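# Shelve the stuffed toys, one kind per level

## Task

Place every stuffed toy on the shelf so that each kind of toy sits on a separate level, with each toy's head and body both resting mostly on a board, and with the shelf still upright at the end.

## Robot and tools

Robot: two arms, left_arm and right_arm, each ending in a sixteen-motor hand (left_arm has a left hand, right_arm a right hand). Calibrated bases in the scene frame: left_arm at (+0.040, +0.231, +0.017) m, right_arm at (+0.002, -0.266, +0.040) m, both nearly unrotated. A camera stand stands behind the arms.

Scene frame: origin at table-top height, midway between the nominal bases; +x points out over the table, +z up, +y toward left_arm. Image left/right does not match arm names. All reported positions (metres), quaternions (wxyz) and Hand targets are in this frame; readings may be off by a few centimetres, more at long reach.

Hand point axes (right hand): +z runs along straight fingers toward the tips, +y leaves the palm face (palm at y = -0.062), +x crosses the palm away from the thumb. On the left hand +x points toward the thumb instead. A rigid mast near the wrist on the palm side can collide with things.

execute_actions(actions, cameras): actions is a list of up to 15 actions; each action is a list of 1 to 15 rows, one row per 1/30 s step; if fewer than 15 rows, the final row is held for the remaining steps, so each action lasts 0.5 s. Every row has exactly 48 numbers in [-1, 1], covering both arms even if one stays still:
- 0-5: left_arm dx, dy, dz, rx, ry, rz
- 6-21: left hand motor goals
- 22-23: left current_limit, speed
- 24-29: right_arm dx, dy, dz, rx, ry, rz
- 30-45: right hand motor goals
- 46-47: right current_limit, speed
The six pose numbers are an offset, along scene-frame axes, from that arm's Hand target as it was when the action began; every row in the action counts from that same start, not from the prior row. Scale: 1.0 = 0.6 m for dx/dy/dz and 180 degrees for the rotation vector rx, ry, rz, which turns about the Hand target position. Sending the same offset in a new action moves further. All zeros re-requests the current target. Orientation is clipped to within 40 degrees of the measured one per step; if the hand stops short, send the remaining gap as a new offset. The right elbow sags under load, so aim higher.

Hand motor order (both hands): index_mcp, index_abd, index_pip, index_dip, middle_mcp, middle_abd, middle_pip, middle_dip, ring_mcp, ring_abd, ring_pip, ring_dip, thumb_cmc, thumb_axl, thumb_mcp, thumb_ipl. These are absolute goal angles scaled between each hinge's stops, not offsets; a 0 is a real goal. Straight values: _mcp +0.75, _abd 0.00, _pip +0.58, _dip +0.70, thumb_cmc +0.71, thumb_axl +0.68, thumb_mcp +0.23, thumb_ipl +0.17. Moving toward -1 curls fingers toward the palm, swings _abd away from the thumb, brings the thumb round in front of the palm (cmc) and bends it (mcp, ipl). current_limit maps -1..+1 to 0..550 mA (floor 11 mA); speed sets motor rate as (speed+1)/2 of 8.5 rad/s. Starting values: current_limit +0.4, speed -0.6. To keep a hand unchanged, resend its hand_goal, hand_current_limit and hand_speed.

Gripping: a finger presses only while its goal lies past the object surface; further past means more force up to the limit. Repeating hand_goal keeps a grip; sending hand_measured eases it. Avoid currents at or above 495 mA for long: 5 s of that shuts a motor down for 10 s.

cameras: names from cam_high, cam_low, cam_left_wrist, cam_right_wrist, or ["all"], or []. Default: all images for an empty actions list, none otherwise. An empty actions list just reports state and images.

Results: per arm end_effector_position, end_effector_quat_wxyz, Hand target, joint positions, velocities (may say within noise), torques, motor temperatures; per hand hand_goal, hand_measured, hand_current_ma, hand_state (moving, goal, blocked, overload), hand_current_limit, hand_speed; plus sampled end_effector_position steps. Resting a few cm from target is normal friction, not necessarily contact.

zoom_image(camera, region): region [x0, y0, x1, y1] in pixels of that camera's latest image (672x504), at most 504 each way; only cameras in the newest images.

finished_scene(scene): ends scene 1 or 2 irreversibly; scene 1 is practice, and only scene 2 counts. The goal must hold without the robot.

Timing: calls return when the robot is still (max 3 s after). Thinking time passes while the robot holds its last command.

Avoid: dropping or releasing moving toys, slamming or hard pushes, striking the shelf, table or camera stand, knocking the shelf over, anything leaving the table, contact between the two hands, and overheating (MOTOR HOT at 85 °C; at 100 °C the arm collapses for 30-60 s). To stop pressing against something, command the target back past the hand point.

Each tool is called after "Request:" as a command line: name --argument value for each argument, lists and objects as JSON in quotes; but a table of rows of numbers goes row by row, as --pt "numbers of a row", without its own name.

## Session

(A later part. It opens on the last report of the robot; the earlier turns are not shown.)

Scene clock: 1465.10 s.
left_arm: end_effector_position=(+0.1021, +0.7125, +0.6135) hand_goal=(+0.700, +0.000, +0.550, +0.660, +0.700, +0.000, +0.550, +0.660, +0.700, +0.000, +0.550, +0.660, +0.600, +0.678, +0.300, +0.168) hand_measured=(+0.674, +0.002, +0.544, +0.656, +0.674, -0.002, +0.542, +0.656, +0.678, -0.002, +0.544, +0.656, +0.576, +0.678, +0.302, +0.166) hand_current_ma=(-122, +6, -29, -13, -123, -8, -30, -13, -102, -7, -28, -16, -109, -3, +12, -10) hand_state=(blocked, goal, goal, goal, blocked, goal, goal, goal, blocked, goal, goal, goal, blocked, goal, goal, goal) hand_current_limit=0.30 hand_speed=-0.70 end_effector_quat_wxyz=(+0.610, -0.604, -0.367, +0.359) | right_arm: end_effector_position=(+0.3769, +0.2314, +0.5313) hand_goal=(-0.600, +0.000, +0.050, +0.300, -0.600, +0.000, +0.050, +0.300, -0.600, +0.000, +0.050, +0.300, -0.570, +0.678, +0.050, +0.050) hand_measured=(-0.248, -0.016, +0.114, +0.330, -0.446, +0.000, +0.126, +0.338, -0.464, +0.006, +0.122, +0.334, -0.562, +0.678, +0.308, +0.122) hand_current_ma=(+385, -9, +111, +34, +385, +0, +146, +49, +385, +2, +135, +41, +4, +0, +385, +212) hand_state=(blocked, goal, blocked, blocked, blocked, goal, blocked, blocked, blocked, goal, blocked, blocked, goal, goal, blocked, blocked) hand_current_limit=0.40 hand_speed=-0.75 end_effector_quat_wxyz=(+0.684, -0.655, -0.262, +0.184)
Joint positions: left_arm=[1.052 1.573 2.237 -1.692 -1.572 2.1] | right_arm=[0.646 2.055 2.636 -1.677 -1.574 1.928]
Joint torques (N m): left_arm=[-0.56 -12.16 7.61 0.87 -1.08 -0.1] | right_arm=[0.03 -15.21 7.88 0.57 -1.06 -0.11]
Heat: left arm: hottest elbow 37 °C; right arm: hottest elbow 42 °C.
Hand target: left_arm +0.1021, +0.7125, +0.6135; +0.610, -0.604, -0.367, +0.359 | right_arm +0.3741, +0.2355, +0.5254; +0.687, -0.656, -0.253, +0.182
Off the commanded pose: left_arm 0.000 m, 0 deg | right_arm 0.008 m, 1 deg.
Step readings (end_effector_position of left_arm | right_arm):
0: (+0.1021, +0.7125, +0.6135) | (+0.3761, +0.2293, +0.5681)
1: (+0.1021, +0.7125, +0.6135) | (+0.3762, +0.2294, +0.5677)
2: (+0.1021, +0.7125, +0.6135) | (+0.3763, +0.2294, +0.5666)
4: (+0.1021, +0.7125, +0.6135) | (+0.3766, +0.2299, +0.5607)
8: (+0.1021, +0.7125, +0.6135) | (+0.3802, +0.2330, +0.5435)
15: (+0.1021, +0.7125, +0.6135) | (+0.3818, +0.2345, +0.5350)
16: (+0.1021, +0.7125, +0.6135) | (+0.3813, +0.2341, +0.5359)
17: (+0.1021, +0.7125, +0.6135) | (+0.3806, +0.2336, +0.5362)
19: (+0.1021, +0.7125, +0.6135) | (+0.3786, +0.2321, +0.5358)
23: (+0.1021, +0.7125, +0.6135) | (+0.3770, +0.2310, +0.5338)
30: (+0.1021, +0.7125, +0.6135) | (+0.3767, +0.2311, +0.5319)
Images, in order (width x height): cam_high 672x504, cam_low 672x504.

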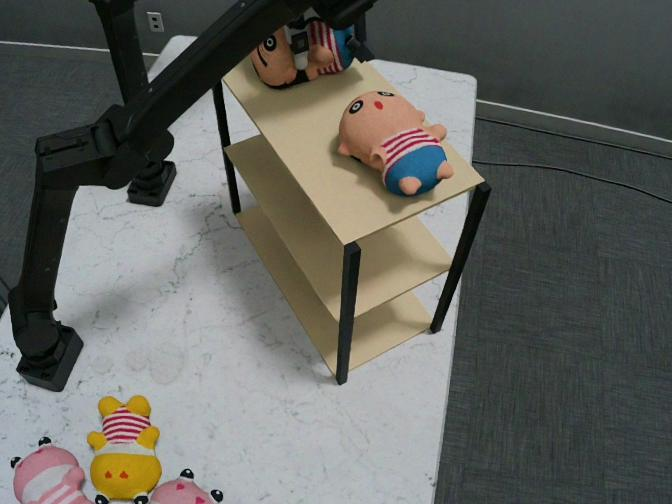

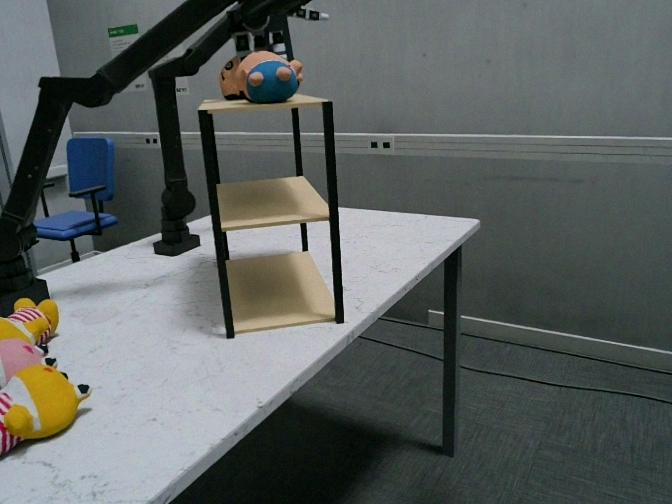

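Request:
execute_actions --actions '[[[0,0,0,0,0,0,0.7,0,0.55,0.66,0.7,0,0.55,0.66,0.7,0,0.55,0.66,0.6,0.678,0.3,0.168,0.3,-0.7,0.0,0.0,-0.018,0,0,0,-0.5,0,0.07,0.31,-0.6,0,0.05,0.3,-0.6,0,0.05,0.3,-0.57,0.678,0.08,0.05,0.3,-0.75]],[[0,0,0,0,0,0,0.7,0,0.55,0.66,0.7,0,0.55,0.66,0.7,0,0.55,0.66,0.6,0.678,0.3,0.168,0.3,-0.7,0,0,0,0,0,0,-0.4,0,0.1,0.33,-0.5,0,0.1,0.33,-0.5,0,0.1,0.33,-0.57,0.678,0.15,0.07,0.25,-0.8]],[[0,0,0,0,0,0,0.7,0,0.55,0.66,0.7,0,0.55,0.66,0.7,0,0.55,0.66,0.6,0.678,0.3,0.168,0.3,-0.7,0,0,0,0,0,0,-0.25,0,0.1,0.35,-0.35,0,0.1,0.35,-0.35,0,0.1,0.35,-0.57,0.678,0.22,0.09,0.25,-0.8]]]' --cameras '["cam_high","cam_low"]'

Request:
zoom_image --camera "cam_low" --region '[160, 0, 360, 160]'

Scene clock: 1477.17 s.
left_arm: end_effector_position=(+0.1021, +0.7125, +0.6135) hand_goal=(+0.700, +0.000, +0.550, +0.660, +0.700, +0.000, +0.550, +0.660, +0.700, +0.000, +0.550, +0.660, +0.600, +0.678, +0.300, +0.168) hand_measured=(+0.674, +0.002, +0.544, +0.656, +0.674, -0.002, +0.542, +0.656, +0.678, -0.002, +0.544, +0.656, +0.576, +0.678, +0.302, +0.166) hand_current_ma=(-122, +6, -29, -13, -123, -8, -30, -13, -102, -7, -28, -16, -109, -3, +12, -10) hand_state=(blocked, goal, goal, goal, blocked, goal, goal, goal, blocked, goal, goal, goal, blocked, goal, goal, goal) hand_current_limit=0.30 hand_speed=-0.70 end_effector_quat_wxyz=(+0.610, -0.604, -0.367, +0.359) | right_arm: end_effector_position=(+0.3749, +0.2309, +0.5280) hand_goal=(-0.250, +0.000, +0.100, +0.350, -0.350, +0.000, +0.100, +0.350, -0.350, +0.000, +0.100, +0.350, -0.570, +0.678, +0.220, +0.090) hand_measured=(-0.196, -0.016, +0.128, +0.364, -0.322, -0.002, +0.130, +0.360, -0.330, +0.004, +0.126, +0.356, -0.564, +0.678, +0.308, +0.128) hand_current_ma=(+95, -9, +30, +9, +32, +0, +34, +5, +20, +1, +25, +2, +2, +0, +278, +74) hand_state=(blocked, goal, blocked, goal, blocked, goal, blocked, goal, blocked, goal, blocked, goal, goal, goal, blocked, blocked) hand_current_limit=0.25 hand_speed=-0.80 end_effector_quat_wxyz=(+0.688, -0.650, -0.272, +0.176)
Joint positions: left_arm=[1.052 1.573 2.237 -1.692 -1.572 2.1] | right_arm=[0.647 2.031 2.585 -1.677 -1.58 1.874]
Joint torques (N m): left_arm=[-0.62 -12.1 7.64 0.85 -1.08 -0.1] | right_arm=[0.03 -14.45 7.66 0.2 -0.94 -0.06]
Heat: left arm: hottest elbow 37 °C; right arm: hottest elbow 43 °C.
Hand target: left_arm +0.1021, +0.7125, +0.6135; +0.610, -0.604, -0.367, +0.359 | right_arm +0.3740, +0.2355, +0.5145; +0.687, -0.656, -0.253, +0.182
Off the commanded pose: left_arm 0.000 m, 0 deg | right_arm 0.014 m, 2 deg.
joint sent to its limit (right arm) — joint 4 (wrist pitch), lower limit. The joint targets still meet the commanded pose.
Step readings (end_effector_position of left_arm | right_arm):
0: (+0.1021, +0.7125, +0.6135) | (+0.3770, +0.2314, +0.5313)
1: (+0.1021, +0.7125, +0.6135) | (+0.3770, +0.2314, +0.5312)
2: (+0.1021, +0.7125, +0.6135) | (+0.3769, +0.2314, +0.5307)
4: (+0.1021, +0.7125, +0.6135) | (+0.3762, +0.2309, +0.5294)
8: (+0.1021, +0.7125, +0.6135) | (+0.3750, +0.2304, +0.5282)
15: (+0.1021, +0.7125, +0.6135) | (+0.3748, +0.2304, +0.5278)
16: (+0.1021, +0.7125, +0.6135) | (+0.3749, +0.2305, +0.5278)
17: (+0.1021, +0.7125, +0.6135) | (+0.3749, +0.2305, +0.5277)
19: (+0.1021, +0.7125, +0.6135) | (+0.3748, +0.2305, +0.5280)
23: (+0.1021, +0.7125, +0.6135) | (+0.3747, +0.2307, +0.5280)
30: (+0.1021, +0.7125, +0.6135) | (+0.3748, +0.2307, +0.5280)
31: (+0.1021, +0.7125, +0.6135) | (+0.3748, +0.2307, +0.5280)
32: (+0.1021, +0.7125, +0.6135) | (+0.3747, +0.2307, +0.5280)
34: (+0.1021, +0.7125, +0.6135) | (+0.3747, +0.2308, +0.5281)
38: (+0.1021, +0.7125, +0.6135) | (+0.3748, +0.2308, +0.5281)
45: (+0.1021, +0.7125, +0.6135) | (+0.3749, +0.2309, +0.5280)
Images, in order (width x height): cam_high 672x504, cam_low 672x504.

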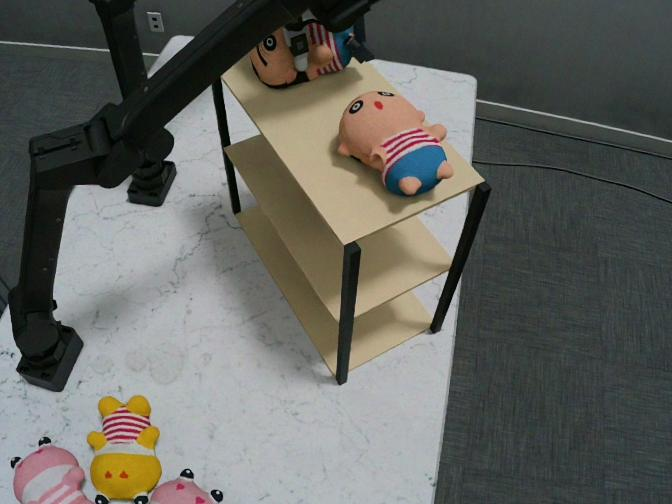

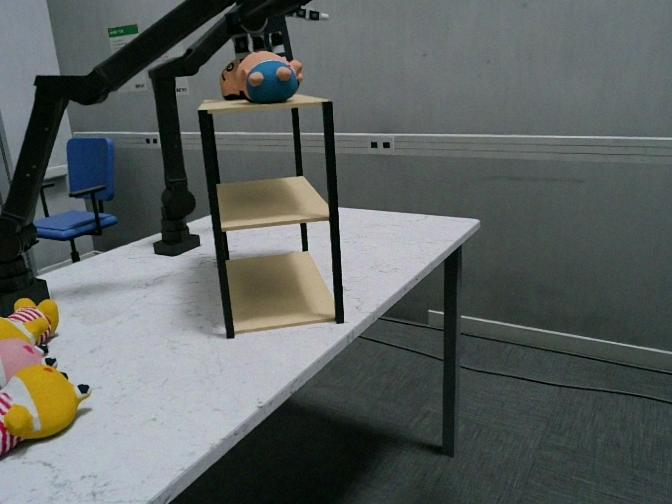

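Scaled by 2.520 from the camera's 672x504 image, which has a finer 960x720 frame.

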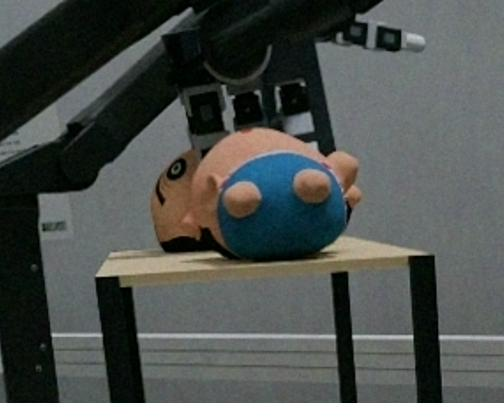

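Continue opening.

Request:
execute_actions --actions '[[[0,0,0,0,0,0,0.7,0,0.55,0.66,0.7,0,0.55,0.66,0.7,0,0.55,0.66,0.6,0.678,0.3,0.168,0.3,-0.7,0.0,0.0,0,0,0,0,-0.15,0,0.1,0.36,-0.22,0,0.1,0.36,-0.22,0,0.1,0.36,-0.57,0.678,0.3,0.12,0.25,-0.8]],[[0,0,0,0,0,0,0.7,0,0.55,0.66,0.7,0,0.55,0.66,0.7,0,0.55,0.66,0.6,0.678,0.3,0.168,0.3,-0.7,0,0,0,0,0,0,-0.03,0,0.1,0.38,-0.1,0,0.1,0.38,-0.1,0,0.1,0.38,-0.57,0.678,0.36,0.14,0.25,-0.8]],[[0,0,0,0,0,0,0.7,0,0.55,0.66,0.7,0,0.55,0.66,0.7,0,0.55,0.66,0.6,0.678,0.3,0.168,0.3,-0.7,0,0,0,0,0,0,0.12,0,0.12,0.4,0.08,0,0.12,0.4,0.08,0,0.12,0.4,-0.57,0.678,0.42,0.168,0.3,-0.8]],[[0,0,0,0,0,0,0.7,0,0.55,0.66,0.7,0,0.55,0.66,0.7,0,0.55,0.66,0.6,0.678,0.3,0.168,0.3,-0.7,0,0,0,0,0,0,0.25,0,0.12,0.4,0.25,0,0.12,0.4,0.25,0,0.12,0.4,-0.57,0.678,0.45,0.168,0.3,-0.75]]]' --cameras '["cam_high","cam_low"]'

Request:
zoom_image --camera "cam_high" --region '[200, 0, 500, 250]'

Scene clock: 1488.07 s.
left_arm: end_effector_position=(+0.1021, +0.7125, +0.6135) hand_goal=(+0.700, +0.000, +0.550, +0.660, +0.700, +0.000, +0.550, +0.660, +0.700, +0.000, +0.550, +0.660, +0.600, +0.678, +0.300, +0.168) hand_measured=(+0.674, +0.002, +0.544, +0.656, +0.674, -0.002, +0.542, +0.656, +0.678, -0.002, +0.544, +0.656, +0.576, +0.678, +0.302, +0.166) hand_current_ma=(-122, +6, -29, -13, -123, -8, -30, -13, -102, -7, -28, -16, -109, -3, +12, -10) hand_state=(blocked, goal, goal, goal, blocked, goal, goal, goal, blocked, goal, goal, goal, blocked, goal, goal, goal) hand_current_limit=0.30 hand_speed=-0.70 end_effector_quat_wxyz=(+0.610, -0.604, -0.367, +0.359) | right_arm: end_effector_position=(+0.3757, +0.2312, +0.5235) hand_goal=(+0.250, +0.000, +0.120, +0.400, +0.250, +0.000, +0.120, +0.400, +0.250, +0.000, +0.120, +0.400, -0.570, +0.678, +0.450, +0.168) hand_measured=(+0.234, -0.002, +0.118, +0.398, +0.236, -0.002, +0.120, +0.398, +0.234, +0.002, +0.116, +0.398, -0.570, +0.678, +0.450, +0.168) hand_current_ma=(-14, -1, -1, -1, -11, +0, +0, +0, -14, +0, -1, -1, +0, +0, +0, +0) hand_state=(goal, goal, goal, goal, goal, goal, goal, goal, goal, goal, goal, goal, goal, goal, goal, goal) hand_current_limit=0.30 hand_speed=-0.75 end_effector_quat_wxyz=(+0.686, -0.652, -0.268, +0.180)
Joint positions: left_arm=[1.052 1.573 2.237 -1.692 -1.572 2.1] | right_arm=[0.647 2.031 2.573 -1.677 -1.577 1.874]
Joint torques (N m): left_arm=[-0.67 -12.16 7.62 0.85 -1.08 -0.1] | right_arm=[-0.03 -14.62 8.47 0.31 -1.19 -0.04]
Heat: left arm: hottest elbow 36 °C; right arm: hottest elbow 43 °C.
Hand target: left_arm +0.1021, +0.7125, +0.6135; +0.610, -0.604, -0.367, +0.359 | right_arm +0.3740, +0.2355, +0.5146; +0.687, -0.656, -0.253, +0.182
Off the commanded pose: left_arm 0.000 m, 0 deg | right_arm 0.010 m, 2 deg.
Step readings (end_effector_position of left_arm | right_arm):
0: (+0.1021, +0.7125, +0.6135) | (+0.3749, +0.2309, +0.5280)
1: (+0.1021, +0.7125, +0.6135) | (+0.3749, +0.2309, +0.5280)
2: (+0.1021, +0.7125, +0.6135) | (+0.3749, +0.2309, +0.5280)
4: (+0.1021, +0.7125, +0.6135) | (+0.3749, +0.2309, +0.5280)
8: (+0.1021, +0.7125, +0.6135) | (+0.3749, +0.2309, +0.5280)
15: (+0.1021, +0.7125, +0.6135) | (+0.3749, +0.2309, +0.5280)
16: (+0.1021, +0.7125, +0.6135) | (+0.3749, +0.2309, +0.5280)
17: (+0.1021, +0.7125, +0.6135) | (+0.3749, +0.2309, +0.5280)
19: (+0.1021, +0.7125, +0.6135) | (+0.3749, +0.2309, +0.5280)
23: (+0.1021, +0.7125, +0.6135) | (+0.3750, +0.2310, +0.5274)
30: (+0.1021, +0.7125, +0.6135) | (+0.3750, +0.2310, +0.5273)
31: (+0.1021, +0.7125, +0.6135) | (+0.3750, +0.2310, +0.5273)
32: (+0.1021, +0.7125, +0.6135) | (+0.3750, +0.2310, +0.5273)
34: (+0.1021, +0.7125, +0.6135) | (+0.3750, +0.2310, +0.5273)
38: (+0.1021, +0.7125, +0.6135) | (+0.3754, +0.2311, +0.5255)
45: (+0.1021, +0.7125, +0.6135) | (+0.3755, +0.2311, +0.5245)
46: (+0.1021, +0.7125, +0.6135) | (+0.3755, +0.2311, +0.5245)
47: (+0.1021, +0.7125, +0.6135) | (+0.3756, +0.2311, +0.5243)
49: (+0.1021, +0.7125, +0.6135) | (+0.3756, +0.2312, +0.5239)
53: (+0.1021, +0.7125, +0.6135) | (+0.3757, +0.2312, +0.5235)
60: (+0.1021, +0.7125, +0.6135) | (+0.3757, +0.2312, +0.5235)
Images, in order (width x height): cam_high 672x504, cam_low 672x504.

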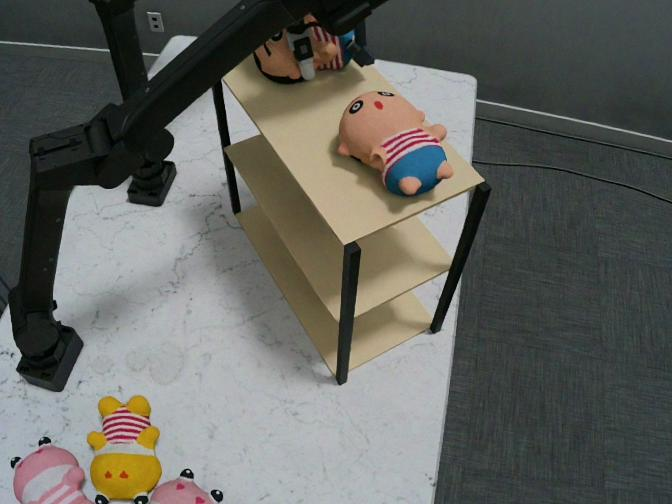

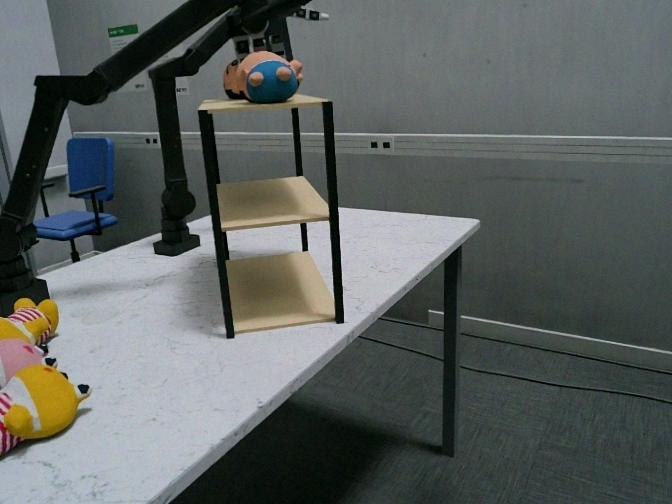

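Scaled by 1.680 from the camera's 672x504 image, which has a finer 960x720 frame.

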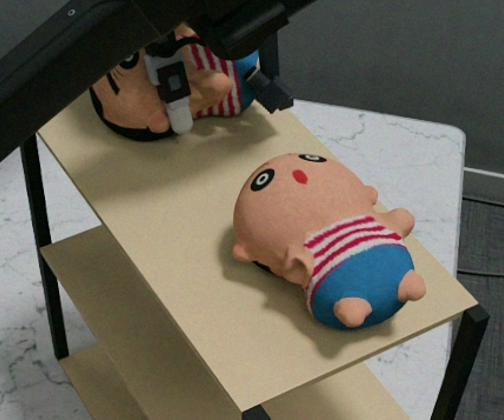

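Request:
execute_actions --actions '[[[0,0,0,0,0,0,0.7,0,0.55,0.66,0.7,0,0.55,0.66,0.7,0,0.55,0.66,0.6,0.678,0.3,0.168,0.3,-0.7,0.0,0.0,0.05,0,0,0,0.3,0,0.2,0.45,0.3,0,0.2,0.45,0.3,0,0.2,0.45,-0.57,0.678,0.47,0.168,0.3,-0.7]],[[0,0,0,0,0,0,0.7,0,0.55,0.66,0.7,0,0.55,0.66,0.7,0,0.55,0.66,0.6,0.678,0.3,0.168,0.3,-0.7,0,0,0.06,0,0,0,0.45,0,0.35,0.5,0.45,0,0.35,0.5,0.45,0,0.35,0.5,-0.57,0.678,0.47,0.168,0.3,-0.7]],[[0,0,0,0,0,0,0.7,0,0.55,0.66,0.7,0,0.55,0.66,0.7,0,0.55,0.66,0.6,0.678,0.3,0.168,0.3,-0.7,-0.03,-0.05,0.02,0,0,0,0.6,0,0.45,0.6,0.6,0,0.45,0.6,0.6,0,0.45,0.6,-0.4,0.678,0.47,0.168,0.3,-0.7]],[[0,0,0,0,0,0,0.7,0,0.55,0.66,0.7,0,0.55,0.66,0.7,0,0.55,0.66,0.6,0.678,0.3,0.168,0.3,-0.7,-0.1,-0.1,0.05,0,0,0,0.7,0,0.55,0.66,0.7,0,0.55,0.66,0.7,0,0.55,0.66,-0.2,0.678,0.4,0.168,0.3,-0.7]]]' --cameras '["cam_high"]'

Request:
zoom_image --camera "cam_high" --region '[200, 0, 500, 250]'

Scene clock: 1502.77 s.
left_arm: end_effector_position=(+0.1021, +0.7125, +0.6135) hand_goal=(+0.700, +0.000, +0.550, +0.660, +0.700, +0.000, +0.550, +0.660, +0.700, +0.000, +0.550, +0.660, +0.600, +0.678, +0.300, +0.168) hand_measured=(+0.674, +0.002, +0.544, +0.656, +0.674, -0.002, +0.542, +0.656, +0.678, -0.002, +0.544, +0.656, +0.576, +0.678, +0.302, +0.166) hand_current_ma=(-122, +6, -29, -13, -123, -8, -30, -13, -102, -7, -28, -16, -109, -3, +12, -10) hand_state=(blocked, goal, goal, goal, blocked, goal, goal, goal, blocked, goal, goal, goal, blocked, goal, goal, goal) hand_current_limit=0.30 hand_speed=-0.70 end_effector_quat_wxyz=(+0.610, -0.604, -0.367, +0.359) | right_arm: end_effector_position=(+0.2880, +0.1478, +0.6312) hand_goal=(+0.700, +0.000, +0.550, +0.660, +0.700, +0.000, +0.550, +0.660, +0.700, +0.000, +0.550, +0.660, -0.200, +0.678, +0.400, +0.168) hand_measured=(+0.680, -0.002, +0.544, +0.656, +0.682, -0.002, +0.544, +0.656, +0.680, +0.002, +0.542, +0.656, -0.208, +0.678, +0.400, +0.168) hand_current_ma=(-19, +0, -3, -1, -16, +0, -3, -1, -20, +0, -4, -1, -4, +0, +0, +0) hand_state=(blocked, goal, goal, goal, goal, goal, goal, goal, blocked, goal, goal, goal, goal, goal, goal, goal) hand_current_limit=0.30 hand_speed=-0.70 end_effector_quat_wxyz=(+0.689, -0.655, -0.253, +0.177)
Joint positions: left_arm=[1.052 1.573 2.237 -1.692 -1.572 2.1] | right_arm=[0.615 1.738 2.434 -1.676 -1.587 2.044]
Joint torques (N m): left_arm=[-0.56 -12.16 7.61 0.87 -1.08 -0.1] | right_arm=[-1.26 -10.4 8.16 0.57 -1.21 -0.04]
Heat: left arm: hottest elbow 36 °C; right arm: hottest elbow 43 °C.
Hand target: left_arm +0.1021, +0.7125, +0.6135; +0.610, -0.604, -0.367, +0.359 | right_arm +0.2961, +0.1454, +0.6226; +0.687, -0.656, -0.253, +0.182
Off the commanded pose: left_arm 0.000 m, 0 deg | right_arm 0.012 m, 1 deg.
elbow stopped short (right arm): the move would have taken joint 3 (elbow) straighter than the controller allows.
joint read past its limit (right arm) — joint 5 (wrist yaw), lower limit.
joint sent to its limit (right arm) — joint 5 (wrist yaw), lower limit. The joint targets still meet the commanded pose.
Step readings (end_effector_position of left_arm | right_arm):
0: (+0.1021, +0.7125, +0.6135) | (+0.3757, +0.2312, +0.5235)
1: (+0.1021, +0.7125, +0.6135) | (+0.3757, +0.2312, +0.5235)
2: (+0.1021, +0.7125, +0.6135) | (+0.3753, +0.2309, +0.5235)
4: (+0.1021, +0.7125, +0.6135) | (+0.3745, +0.2303, +0.5249)
8: (+0.1021, +0.7125, +0.6135) | (+0.3739, +0.2298, +0.5326)
15: (+0.1021, +0.7125, +0.6135) | (+0.3708, +0.2275, +0.5440)
16: (+0.1021, +0.7125, +0.6135) | (+0.3705, +0.2273, +0.5450)
17: (+0.1021, +0.7125, +0.6135) | (+0.3706, +0.2273, +0.5468)
19: (+0.1021, +0.7125, +0.6135) | (+0.3720, +0.2284, +0.5522)
23: (+0.1021, +0.7125, +0.6135) | (+0.3722, +0.2291, +0.5676)
30: (+0.1021, +0.7125, +0.6135) | (+0.3683, +0.2262, +0.5823)
31: (+0.1021, +0.7125, +0.6135) | (+0.3682, +0.2262, +0.5827)
32: (+0.1021, +0.7125, +0.6135) | (+0.3680, +0.2260, +0.5829)
34: (+0.1021, +0.7125, +0.6135) | (+0.3676, +0.2257, +0.5819)
38: (+0.1021, +0.7125, +0.6135) | (+0.3633, +0.2208, +0.5825)
45: (+0.1021, +0.7125, +0.6135) | (+0.3542, +0.2129, +0.5929)
46: (+0.1021, +0.7125, +0.6135) | (+0.3533, +0.2120, +0.5940)
47: (+0.1021, +0.7125, +0.6135) | (+0.3515, +0.2104, +0.5950)
49: (+0.1021, +0.7125, +0.6135) | (+0.3460, +0.2055, +0.5971)
53: (+0.1021, +0.7125, +0.6135) | (+0.3266, +0.1883, +0.6137)
60: (+0.1021, +0.7125, +0.6135) | (+0.2893, +0.1540, +0.6420)
Images, in order (width x height): cam_high 672x504.

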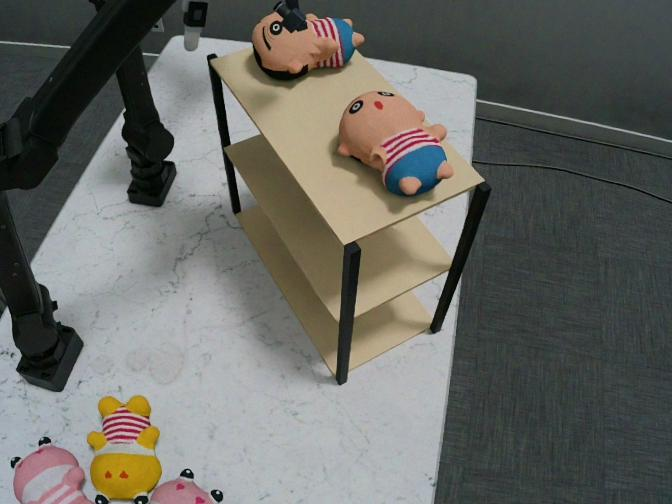

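Scaled by 1.680 from the camera's 672x504 image, which has a finer 960x720 frame.

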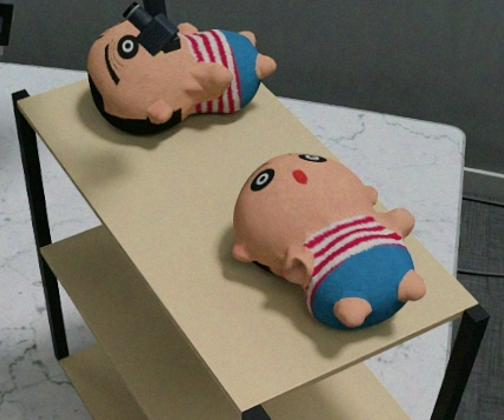

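Request:
execute_actions --actions '[[[0,0,0,0,0,0,0.7,0,0.55,0.66,0.7,0,0.55,0.66,0.7,0,0.55,0.66,0.6,0.678,0.3,0.168,0.3,-0.7,-0.102,-0.059,0.046,0,0,0,0.7,0,0.55,0.66,0.7,0,0.55,0.66,0.7,0,0.55,0.66,-0.2,0.678,0.4,0.168,0.3,-0.7]],[[0,0,0,0,0,0,0.7,0,0.55,0.66,0.7,0,0.55,0.66,0.7,0,0.55,0.66,0.6,0.678,0.3,0.168,0.3,-0.7,-0.12,-0.09,0.008,0,0,0,0.7,0,0.55,0.66,0.7,0,0.55,0.66,0.7,0,0.55,0.66,0.2,0.678,0.4,0.168,0.3,-0.7]]]' --cameras '["cam_high","cam_low"]'

Scene clock: 1550.50 s.
left_arm: end_effector_position=(+0.1021, +0.7125, +0.6135) hand_goal=(+0.700, +0.000, +0.550, +0.660, +0.700, +0.000, +0.550, +0.660, +0.700, +0.000, +0.550, +0.660, +0.600, +0.678, +0.300, +0.168) hand_measured=(+0.674, +0.002, +0.544, +0.656, +0.674, -0.002, +0.542, +0.656, +0.678, -0.002, +0.544, +0.656, +0.576, +0.678, +0.302, +0.166) hand_current_ma=(-122, +6, -29, -13, -123, -8, -30, -13, -102, -7, -28, -16, -109, -3, +12, -10) hand_state=(blocked, goal, goal, goal, blocked, goal, goal, goal, blocked, goal, goal, goal, blocked, goal, goal, goal) hand_current_limit=0.30 hand_speed=-0.70 end_effector_quat_wxyz=(+0.610, -0.604, -0.367, +0.359) | right_arm: end_effector_position=(+0.1556, +0.0548, +0.6595) hand_goal=(+0.700, +0.000, +0.550, +0.660, +0.700, +0.000, +0.550, +0.660, +0.700, +0.000, +0.550, +0.660, +0.200, +0.678, +0.400, +0.168) hand_measured=(+0.682, -0.002, +0.544, +0.656, +0.684, -0.002, +0.544, +0.656, +0.682, +0.002, +0.542, +0.656, +0.184, +0.678, +0.400, +0.168) hand_current_ma=(-17, +0, -3, -1, -13, +0, -2, -1, -16, +0, -3, -1, -12, +0, +0, +0) hand_state=(goal, goal, goal, goal, goal, goal, goal, goal, goal, goal, goal, goal, goal, goal, goal, goal) hand_current_limit=0.30 hand_speed=-0.70 end_effector_quat_wxyz=(+0.690, -0.654, -0.255, +0.176)
Joint positions: left_arm=[1.052 1.573 2.237 -1.692 -1.572 2.1] | right_arm=[0.615 1.32 2.036 -1.676 -1.587 2.059]
Joint torques (N m): left_arm=[-0.67 -12.1 7.64 0.85 -1.08 -0.1] | right_arm=[-1.08 -5.07 7.77 0.99 -1.22 0.09]
Heat: left arm: hottest elbow 36 °C; right arm: hottest elbow 42 °C.
Hand target: left_arm +0.1021, +0.7125, +0.6135; +0.610, -0.604, -0.367, +0.359 | right_arm +0.1628, +0.0560, +0.6550; +0.687, -0.656, -0.253, +0.182
Off the commanded pose: left_arm 0.000 m, 0 deg | right_arm 0.009 m, 1 deg.
joint read past its limit (right arm) — joint 5 (wrist yaw), lower limit.
joint sent to its limit (right arm) — joint 5 (wrist yaw), lower limit. The joint targets still meet the commanded pose.
Step readings (end_effector_position of left_arm | right_arm):
0: (+0.1021, +0.7125, +0.6135) | (+0.2881, +0.1478, +0.6312)
1: (+0.1021, +0.7125, +0.6135) | (+0.2881, +0.1478, +0.6311)
2: (+0.1021, +0.7125, +0.6135) | (+0.2872, +0.1472, +0.6307)
4: (+0.1021, +0.7125, +0.6135) | (+0.2822, +0.1435, +0.6287)
8: (+0.1021, +0.7125, +0.6135) | (+0.2646, +0.1310, +0.6356)
15: (+0.1021, +0.7125, +0.6135) | (+0.2316, +0.1081, +0.6608)
16: (+0.1021, +0.7125, +0.6135) | (+0.2285, +0.1060, +0.6627)
17: (+0.1021, +0.7125, +0.6135) | (+0.2252, +0.1036, +0.6625)
19: (+0.1021, +0.7125, +0.6135) | (+0.2154, +0.0966, +0.6573)
23: (+0.1021, +0.7125, +0.6135) | (+0.1916, +0.0798, +0.6544)
30: (+0.1021, +0.7125, +0.6135) | (+0.1563, +0.0552, +0.6650)
Images, in order (width x height): cam_high 672x504, cam_low 672x504.

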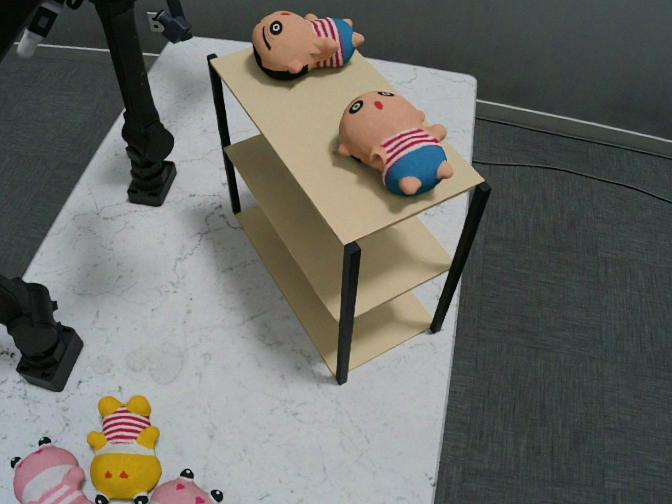

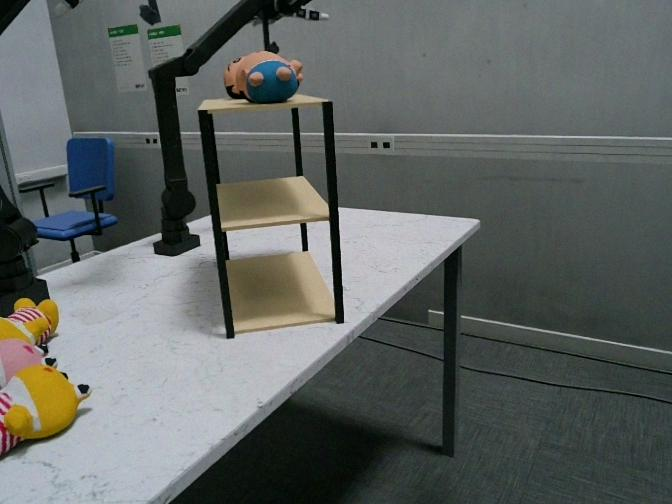

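Request:
zoom_image --camera "cam_high" --region '[0, 370, 270, 504]'

Request:
zoom_image --camera "cam_low" --region '[0, 280, 180, 480]'

Scaled by 1.867 from the camera's 672x504 image, which has a finer 960x720 frame.

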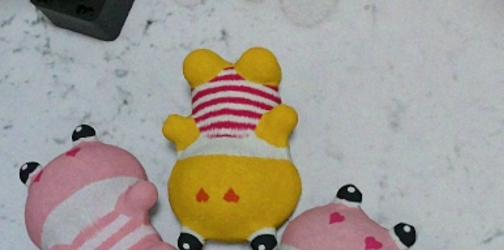

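Scaled by 2.520 from the camera's 672x504 image, which has a finer 960x720 frame.

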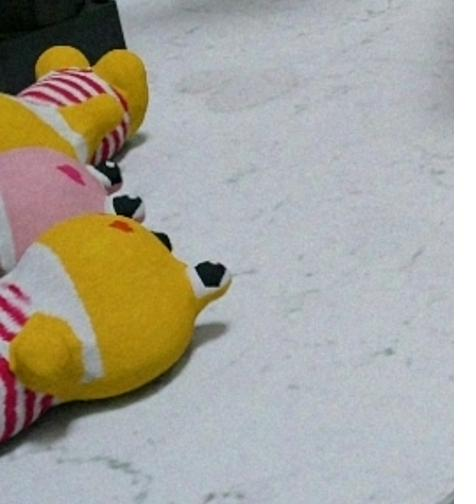

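Request:
execute_actions --actions '[[[0,0,0,0,0,0,0.7,0,0.55,0.66,0.7,0,0.55,0.66,0.7,0,0.55,0.66,0.6,0.678,0.3,0.168,0.3,-0.7,-0.004,0.004,-0.225,0,0,0,0.7,0,0.55,0.66,0.7,0,0.55,0.66,0.7,0,0.55,0.66,0.2,0.678,0.4,0.168,0.3,-0.7]],[[0,0,0,0,0,0,0.7,0,0.55,0.66,0.7,0,0.55,0.66,0.7,0,0.55,0.66,0.6,0.678,0.3,0.168,0.3,-0.7,-0.004,0.004,-0.245,0,0,0,0.7,0,0.55,0.66,0.7,0,0.55,0.66,0.7,0,0.55,0.66,0.2,0.678,0.4,0.168,0.3,-0.7]],[[0,0,0,0,0,0,0.7,0,0.55,0.66,0.7,0,0.55,0.66,0.7,0,0.55,0.66,0.6,0.678,0.3,0.168,0.3,-0.7,0.1175,-0.104,0.017,-0.0586,-0.0514,-0.086,0.7,0,0.55,0.66,0.7,0,0.55,0.66,0.7,0,0.55,0.66,0.2,0.678,0.4,0.168,0.3,-0.7]],[[0,0,0,0,0,0,0.7,0,0.55,0.66,0.7,0,0.55,0.66,0.7,0,0.55,0.66,0.6,0.678,0.3,0.168,0.3,-0.7,0.1175,-0.104,0.017,-0.0586,-0.0514,-0.086,0.7,0,0.55,0.66,0.7,0,0.55,0.66,0.7,0,0.55,0.66,0.2,0.678,0.4,0.168,0.3,-0.7]],[[0,0,0,0,0,0,0.7,0,0.55,0.66,0.7,0,0.55,0.66,0.7,0,0.55,0.66,0.6,0.678,0.3,0.168,0.3,-0.7,0.044,-0.156,-0.01,-0.0588,-0.0291,-0.1024,0.7,0,0.55,0.66,0.7,0,0.55,0.66,0.7,0,0.55,0.66,0.2,0.678,0.4,0.168,0.3,-0.7]],[[0,0,0,0,0,0,0.7,0,0.55,0.66,0.7,0,0.55,0.66,0.7,0,0.55,0.66,0.6,0.678,0.3,0.168,0.3,-0.7,0.044,-0.156,-0.01,-0.0588,-0.0291,-0.1024,0.7,0,0.55,0.66,0.7,0,0.55,0.66,0.7,0,0.55,0.66,0.2,0.678,0.4,0.168,0.3,-0.7]]]' --cameras '["cam_right_wrist"]'

Scene clock: 1857.27 s.
left_arm: end_effector_position=(+0.1021, +0.7125, +0.6135) hand_goal=(+0.700, +0.000, +0.550, +0.660, +0.700, +0.000, +0.550, +0.660, +0.700, +0.000, +0.550, +0.660, +0.600, +0.678, +0.300, +0.168) hand_measured=(+0.674, +0.002, +0.544, +0.656, +0.674, -0.002, +0.542, +0.656, +0.678, -0.002, +0.544, +0.656, +0.576, +0.678, +0.302, +0.166) hand_current_ma=(-122, +6, -29, -13, -123, -8, -30, -13, -102, -7, -28, -16, -109, -3, +12, -10) hand_state=(blocked, goal, goal, goal, blocked, goal, goal, goal, blocked, goal, goal, goal, blocked, goal, goal, goal) hand_current_limit=0.30 hand_speed=-0.70 end_effector_quat_wxyz=(+0.610, -0.604, -0.367, +0.359) | right_arm: end_effector_position=(+0.3482, -0.2493, +0.3825) hand_goal=(+0.700, +0.000, +0.550, +0.660, +0.700, +0.000, +0.550, +0.660, +0.700, +0.000, +0.550, +0.660, +0.200, +0.678, +0.400, +0.168) hand_measured=(+0.694, +0.000, +0.548, +0.656, +0.694, +0.000, +0.548, +0.658, +0.694, +0.002, +0.546, +0.656, +0.192, +0.678, +0.398, +0.168) hand_current_ma=(-3, +0, -1, -1, -2, +0, -1, -1, -3, +0, -1, -1, -3, +0, +0, +0) hand_state=(goal, goal, goal, goal, goal, goal, goal, goal, goal, goal, goal, goal, goal, goal, goal, goal) hand_current_limit=0.30 hand_speed=-0.70 end_effector_quat_wxyz=(-0.310, +0.908, -0.068, +0.275)
Joint positions: left_arm=[1.052 1.573 2.237 -1.692 -1.572 2.1] | right_arm=[-0.044 0.941 1.205 -1.169 -0.583 1.88]
Joint torques (N m): left_arm=[-0.67 -12.1 7.62 0.87 -1.08 -0.1] | right_arm=[-0.79 -3.19 10.47 2.3 -0.42 0.07]
Heat: left arm: hottest elbow 35 °C; right arm: hottest elbow 41 °C.
Hand target: left_arm +0.1021, +0.7125, +0.6135; +0.610, -0.604, -0.367, +0.359 | right_arm +0.3518, -0.2513, +0.3813; -0.309, +0.906, -0.073, +0.281
Off the commanded pose: left_arm 0.000 m, 0 deg | right_arm 0.004 m, 1 deg.
Step readings (end_effector_position of left_arm | right_arm):
0: (+0.1021, +0.7125, +0.6135) | (+0.1556, +0.0548, +0.6595)
1: (+0.1021, +0.7125, +0.6135) | (+0.1560, +0.0551, +0.6583)
2: (+0.1021, +0.7125, +0.6135) | (+0.1563, +0.0553, +0.6530)
4: (+0.1021, +0.7125, +0.6135) | (+0.1549, +0.0543, +0.6238)
8: (+0.1021, +0.7125, +0.6135) | (+0.1561, +0.0558, +0.5571)
15: (+0.1021, +0.7125, +0.6135) | (+0.1632, +0.0624, +0.5108)
16: (+0.1021, +0.7125, +0.6135) | (+0.1629, +0.0624, +0.5102)
17: (+0.1021, +0.7125, +0.6135) | (+0.1624, +0.0623, +0.5060)
19: (+0.1021, +0.7125, +0.6135) | (+0.1565, +0.0575, +0.4794)
23: (+0.1021, +0.7125, +0.6135) | (+0.1478, +0.0505, +0.4095)
30: (+0.1021, +0.7125, +0.6135) | (+0.1537, +0.0563, +0.3718)
31: (+0.1021, +0.7125, +0.6135) | (+0.1544, +0.0567, +0.3718)
32: (+0.1021, +0.7125, +0.6135) | (+0.1573, +0.0539, +0.3675)
34: (+0.1021, +0.7125, +0.6135) | (+0.1731, +0.0403, +0.3555)
38: (+0.1021, +0.7125, +0.6135) | (+0.2064, +0.0081, +0.3533)
45: (+0.1021, +0.7125, +0.6135) | (+0.2175, -0.0045, +0.3651)
46: (+0.1021, +0.7125, +0.6135) | (+0.2182, -0.0052, +0.3646)
47: (+0.1021, +0.7125, +0.6135) | (+0.2225, -0.0094, +0.3612)
49: (+0.1021, +0.7125, +0.6135) | (+0.2403, -0.0248, +0.3548)
53: (+0.1021, +0.7125, +0.6135) | (+0.2764, -0.0564, +0.3615)
60: (+0.1021, +0.7125, +0.6135) | (+0.2873, -0.0664, +0.3735)
61: (+0.1021, +0.7125, +0.6135) | (+0.2878, -0.0674, +0.3728)
62: (+0.1021, +0.7125, +0.6135) | (+0.2911, -0.0730, +0.3702)
64: (+0.1021, +0.7125, +0.6135) | (+0.3028, -0.0955, +0.3665)
68: (+0.1021, +0.7125, +0.6135) | (+0.3181, -0.1407, +0.3774)
75: (+0.1021, +0.7125, +0.6135) | (+0.3179, -0.1555, +0.3851)
76: (+0.1021, +0.7125, +0.6135) | (+0.3185, -0.1568, +0.3845)
77: (+0.1021, +0.7125, +0.6135) | (+0.3212, -0.1634, +0.3830)
79: (+0.1021, +0.7125, +0.6135) | (+0.3315, -0.1891, +0.3802)
83: (+0.1021, +0.7125, +0.6135) | (+0.3430, -0.2359, +0.3809)
90: (+0.1021, +0.7125, +0.6135) | (+0.3480, -0.2493, +0.3834)
Images, in order (width x height): cam_right_wrist 672x504.

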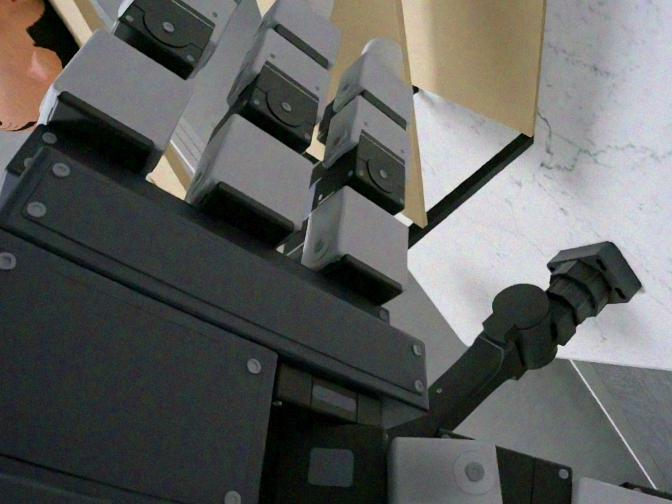

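Request:
execute_actions --actions '[[[0,0,0,0,0,0,0.7,0,0.55,0.66,0.7,0,0.55,0.66,0.7,0,0.55,0.66,0.6,0.678,0.3,0.168,0.3,-0.7,0.0989,-0.0939,-0.06,-0.0738,-0.0914,-0.0623,0.5,0,0.5,0.696,0.5,0,0.5,0.696,0.5,0,0.5,0.696,0.2,0.678,0.4,0.168,0.3,-0.7]],[[0,0,0,0,0,0,0.7,0,0.55,0.66,0.7,0,0.55,0.66,0.7,0,0.55,0.66,0.6,0.678,0.3,0.168,0.3,-0.7,0.0989,-0.0939,-0.06,-0.0738,-0.0914,-0.0623,0.25,0,0.431,0.696,0.25,0,0.431,0.696,0.25,0,0.431,0.696,-0.2,0.678,0.4,0.168,0.3,-0.7]],[[0,0,0,0,0,0,0.7,0,0.55,0.66,0.7,0,0.55,0.66,0.7,0,0.55,0.66,0.6,0.678,0.3,0.168,0.3,-0.7,0.0989,-0.0939,-0.06,-0.0738,-0.0914,-0.0623,0.068,0,0.431,0.696,0.068,0,0.431,0.696,0.068,0,0.431,0.696,-0.57,0.678,0.45,0.168,0.3,-0.7]]]' --cameras '["cam_right_wrist","cam_low","cam_high"]'

Scene clock: 1880.40 s.
left_arm: end_effector_position=(+0.1021, +0.7125, +0.6135) hand_goal=(+0.700, +0.000, +0.550, +0.660, +0.700, +0.000, +0.550, +0.660, +0.700, +0.000, +0.550, +0.660, +0.600, +0.678, +0.300, +0.168) hand_measured=(+0.674, +0.002, +0.544, +0.656, +0.674, -0.002, +0.542, +0.656, +0.678, -0.002, +0.544, +0.656, +0.576, +0.678, +0.302, +0.166) hand_current_ma=(-122, +6, -29, -13, -123, -8, -30, -13, -102, -7, -28, -16, -109, -3, +12, -10) hand_state=(blocked, goal, goal, goal, blocked, goal, goal, goal, blocked, goal, goal, goal, blocked, goal, goal, goal) hand_current_limit=0.30 hand_speed=-0.70 end_effector_quat_wxyz=(+0.610, -0.604, -0.367, +0.359) | right_arm: end_effector_position=(+0.5259, -0.4151, +0.2729) hand_goal=(+0.068, +0.000, +0.432, +0.696, +0.068, +0.000, +0.432, +0.696, +0.068, +0.000, +0.432, +0.696, -0.570, +0.678, +0.450, +0.168) hand_measured=(+0.070, +0.002, +0.434, +0.694, +0.070, +0.002, +0.434, +0.694, +0.070, +0.002, +0.434, +0.694, -0.548, +0.678, +0.448, +0.168) hand_current_ma=(+1, +1, +0, -1, +1, +0, +0, -1, +1, +1, +1, -1, +21, +0, -1, +0) hand_state=(goal, goal, goal, goal, goal, goal, goal, goal, goal, goal, goal, goal, blocked, goal, goal, goal) hand_current_limit=0.30 hand_speed=-0.70 end_effector_quat_wxyz=(+0.085, +0.710, -0.094, +0.693)
Joint positions: left_arm=[1.052 1.573 2.237 -1.692 -1.572 2.1] | right_arm=[-0.058 1.383 0.662 0.696 0.191 1.586]
Joint torques (N m): left_arm=[-0.62 -12.22 7.61 0.85 -1.08 -0.1] | right_arm=[-1.03 -6.59 9.74 3.37 0.17 -0.39]
Heat: left arm: hottest elbow 35 °C; right arm: hottest elbow 42 °C.
Hand target: left_arm +0.1021, +0.7125, +0.6135; +0.610, -0.604, -0.367, +0.359 | right_arm +0.5298, -0.4202, +0.2733; +0.092, +0.701, -0.091, +0.701
Off the commanded pose: left_arm 0.000 m, 0 deg | right_arm 0.007 m, 2 deg.
Step readings (end_effector_position of left_arm | right_arm):
0: (+0.1021, +0.7125, +0.6135) | (+0.3482, -0.2493, +0.3825)
1: (+0.1021, +0.7125, +0.6135) | (+0.3488, -0.2503, +0.3822)
2: (+0.1021, +0.7125, +0.6135) | (+0.3541, -0.2563, +0.3811)
4: (+0.1021, +0.7125, +0.6135) | (+0.3684, -0.2742, +0.3750)
8: (+0.1021, +0.7125, +0.6135) | (+0.3875, -0.2991, +0.3501)
15: (+0.1021, +0.7125, +0.6135) | (+0.4028, -0.3090, +0.3372)
16: (+0.1021, +0.7125, +0.6135) | (+0.4046, -0.3103, +0.3384)
17: (+0.1021, +0.7125, +0.6135) | (+0.4097, -0.3165, +0.3405)
19: (+0.1021, +0.7125, +0.6135) | (+0.4218, -0.3323, +0.3420)
23: (+0.1021, +0.7125, +0.6135) | (+0.4384, -0.3543, +0.3236)
30: (+0.1021, +0.7125, +0.6135) | (+0.4575, -0.3648, +0.2986)
31: (+0.1021, +0.7125, +0.6135) | (+0.4594, -0.3659, +0.2997)
32: (+0.1021, +0.7125, +0.6135) | (+0.4628, -0.3709, +0.3034)
34: (+0.1021, +0.7125, +0.6135) | (+0.4743, -0.3830, +0.3096)
38: (+0.1021, +0.7125, +0.6135) | (+0.4991, -0.4028, +0.2922)
45: (+0.1021, +0.7125, +0.6135) | (+0.5203, -0.4131, +0.2559)
Images, in order (width x height): cam_high 672x504, cam_low 672x504, cam_right_wrist 672x504.

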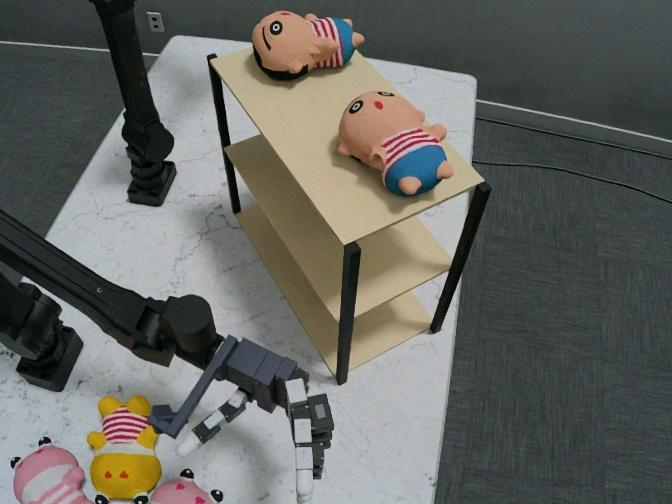

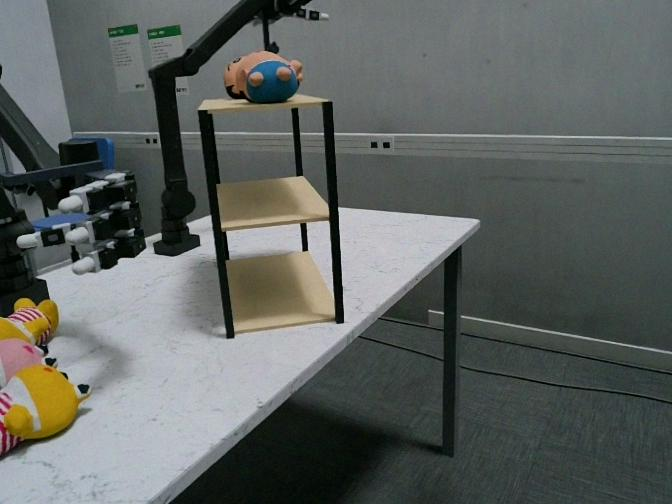

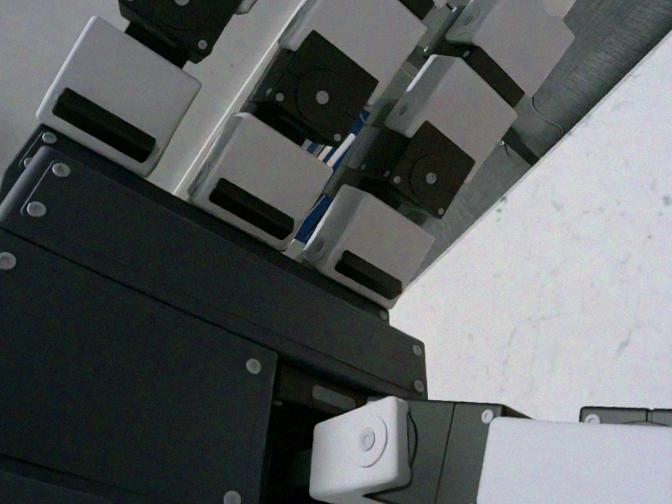

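Request:
execute_actions --actions '[[[0,0,0,0,0,0,0.7,0,0.55,0.66,0.7,0,0.55,0.66,0.7,0,0.55,0.66,0.6,0.678,0.3,0.168,0.3,-0.7,0.02,0.035,-0.17,0,0,0,0.068,0,0.431,0.696,0.068,0,0.431,0.696,0.068,0,0.431,0.696,-0.57,0.678,0.45,0.168,0.3,-0.7]],[[0,0,0,0,0,0,0.7,0,0.55,0.66,0.7,0,0.55,0.66,0.7,0,0.55,0.66,0.6,0.678,0.3,0.168,0.3,-0.7,0,0,-0.1,0,0,0,0.068,0,0.431,0.696,0.068,0,0.431,0.696,0.068,0,0.431,0.696,-0.57,0.678,0.45,0.168,0.3,-0.7]]]' --cameras '["cam_low","cam_high"]'

Scene clock: 1919.77 s.
left_arm: end_effector_position=(+0.1021, +0.7125, +0.6135) hand_goal=(+0.700, +0.000, +0.550, +0.660, +0.700, +0.000, +0.550, +0.660, +0.700, +0.000, +0.550, +0.660, +0.600, +0.678, +0.300, +0.168) hand_measured=(+0.674, +0.002, +0.544, +0.656, +0.674, -0.002, +0.542, +0.656, +0.678, -0.002, +0.544, +0.656, +0.576, +0.678, +0.302, +0.166) hand_current_ma=(-122, +6, -29, -13, -123, -8, -30, -13, -102, -7, -28, -16, -109, -3, +12, -10) hand_state=(blocked, goal, goal, goal, blocked, goal, goal, goal, blocked, goal, goal, goal, blocked, goal, goal, goal) hand_current_limit=0.30 hand_speed=-0.70 end_effector_quat_wxyz=(+0.610, -0.604, -0.367, +0.359) | right_arm: end_effector_position=(+0.5302, -0.4019, +0.0996) hand_goal=(+0.068, +0.000, +0.432, +0.696, +0.068, +0.000, +0.432, +0.696, +0.068, +0.000, +0.432, +0.696, -0.570, +0.678, +0.450, +0.168) hand_measured=(+0.070, +0.004, +0.434, +0.694, +0.070, +0.002, +0.434, +0.694, +0.070, +0.004, +0.434, +0.694, -0.554, +0.678, +0.448, +0.168) hand_current_ma=(+0, +1, +0, -1, +0, +1, +0, -1, +0, +1, +1, -1, +13, +0, -1, +0) hand_state=(goal, goal, goal, goal, goal, goal, goal, goal, goal, goal, goal, goal, goal, goal, goal, goal) hand_current_limit=0.30 hand_speed=-0.70 end_effector_quat_wxyz=(+0.092, +0.716, -0.095, +0.685)
Joint positions: left_arm=[1.052 1.573 2.237 -1.692 -1.572 2.1] | right_arm=[-0.018 1.92 0.601 1.273 0.243 1.58]
Joint torques (N m): left_arm=[-0.67 -12.1 7.65 0.85 -1.07 -0.1] | right_arm=[-0.03 -9.7 6.71 3.45 0.19 -0.39]
Heat: left arm: hottest elbow 35 °C; right arm: hottest elbow 42 °C.
Hand target: left_arm +0.1021, +0.7125, +0.6135; +0.610, -0.604, -0.367, +0.359 | right_arm +0.5417, -0.3994, +0.1113; +0.092, +0.701, -0.092, +0.701
Off the commanded pose: left_arm 0.000 m, 0 deg | right_arm 0.017 m, 3 deg.
Step readings (end_effector_position of left_arm | right_arm):
0: (+0.1021, +0.7125, +0.6135) | (+0.5259, -0.4152, +0.2729)
1: (+0.1021, +0.7125, +0.6135) | (+0.5260, -0.4153, +0.2730)
2: (+0.1021, +0.7125, +0.6135) | (+0.5259, -0.4163, +0.2729)
4: (+0.1021, +0.7125, +0.6135) | (+0.5280, -0.4167, +0.2642)
8: (+0.1021, +0.7125, +0.6135) | (+0.5302, -0.4092, +0.2031)
15: (+0.1021, +0.7125, +0.6135) | (+0.5308, -0.4014, +0.1514)
16: (+0.1021, +0.7125, +0.6135) | (+0.5311, -0.4016, +0.1535)
17: (+0.1021, +0.7125, +0.6135) | (+0.5317, -0.4017, +0.1562)
19: (+0.1021, +0.7125, +0.6135) | (+0.5336, -0.4018, +0.1557)
23: (+0.1021, +0.7125, +0.6135) | (+0.5326, -0.4018, +0.1211)
30: (+0.1021, +0.7125, +0.6135) | (+0.5297, -0.4019, +0.0961)
Images, in order (width x height): cam_high 672x504, cam_low 672x504.

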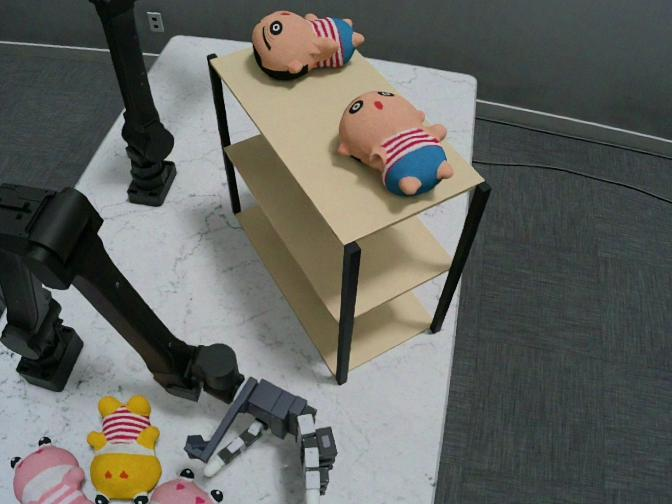

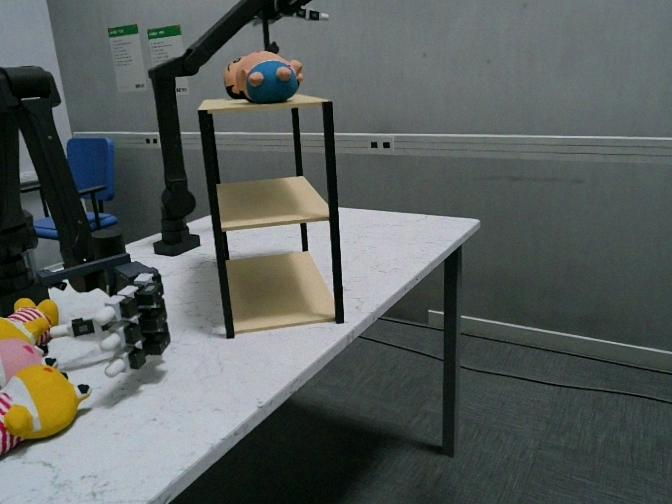

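Request:
zoom_image --camera "cam_low" --region '[0, 240, 200, 480]'

Request:
zoom_image --camera "cam_high" --region '[0, 340, 360, 504]'

Scaled by 2.100 from the camera's 672x504 image, which has a finer 960x720 frame.

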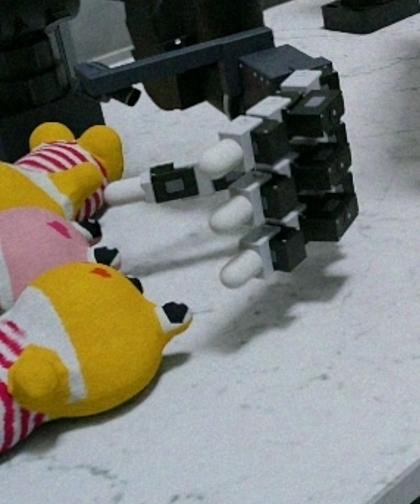

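Scaled by 1.400 from the camera's 672x504 image, which has a finer 960x720 frame.

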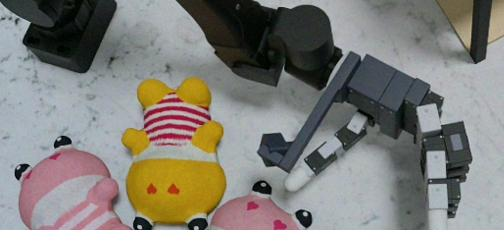

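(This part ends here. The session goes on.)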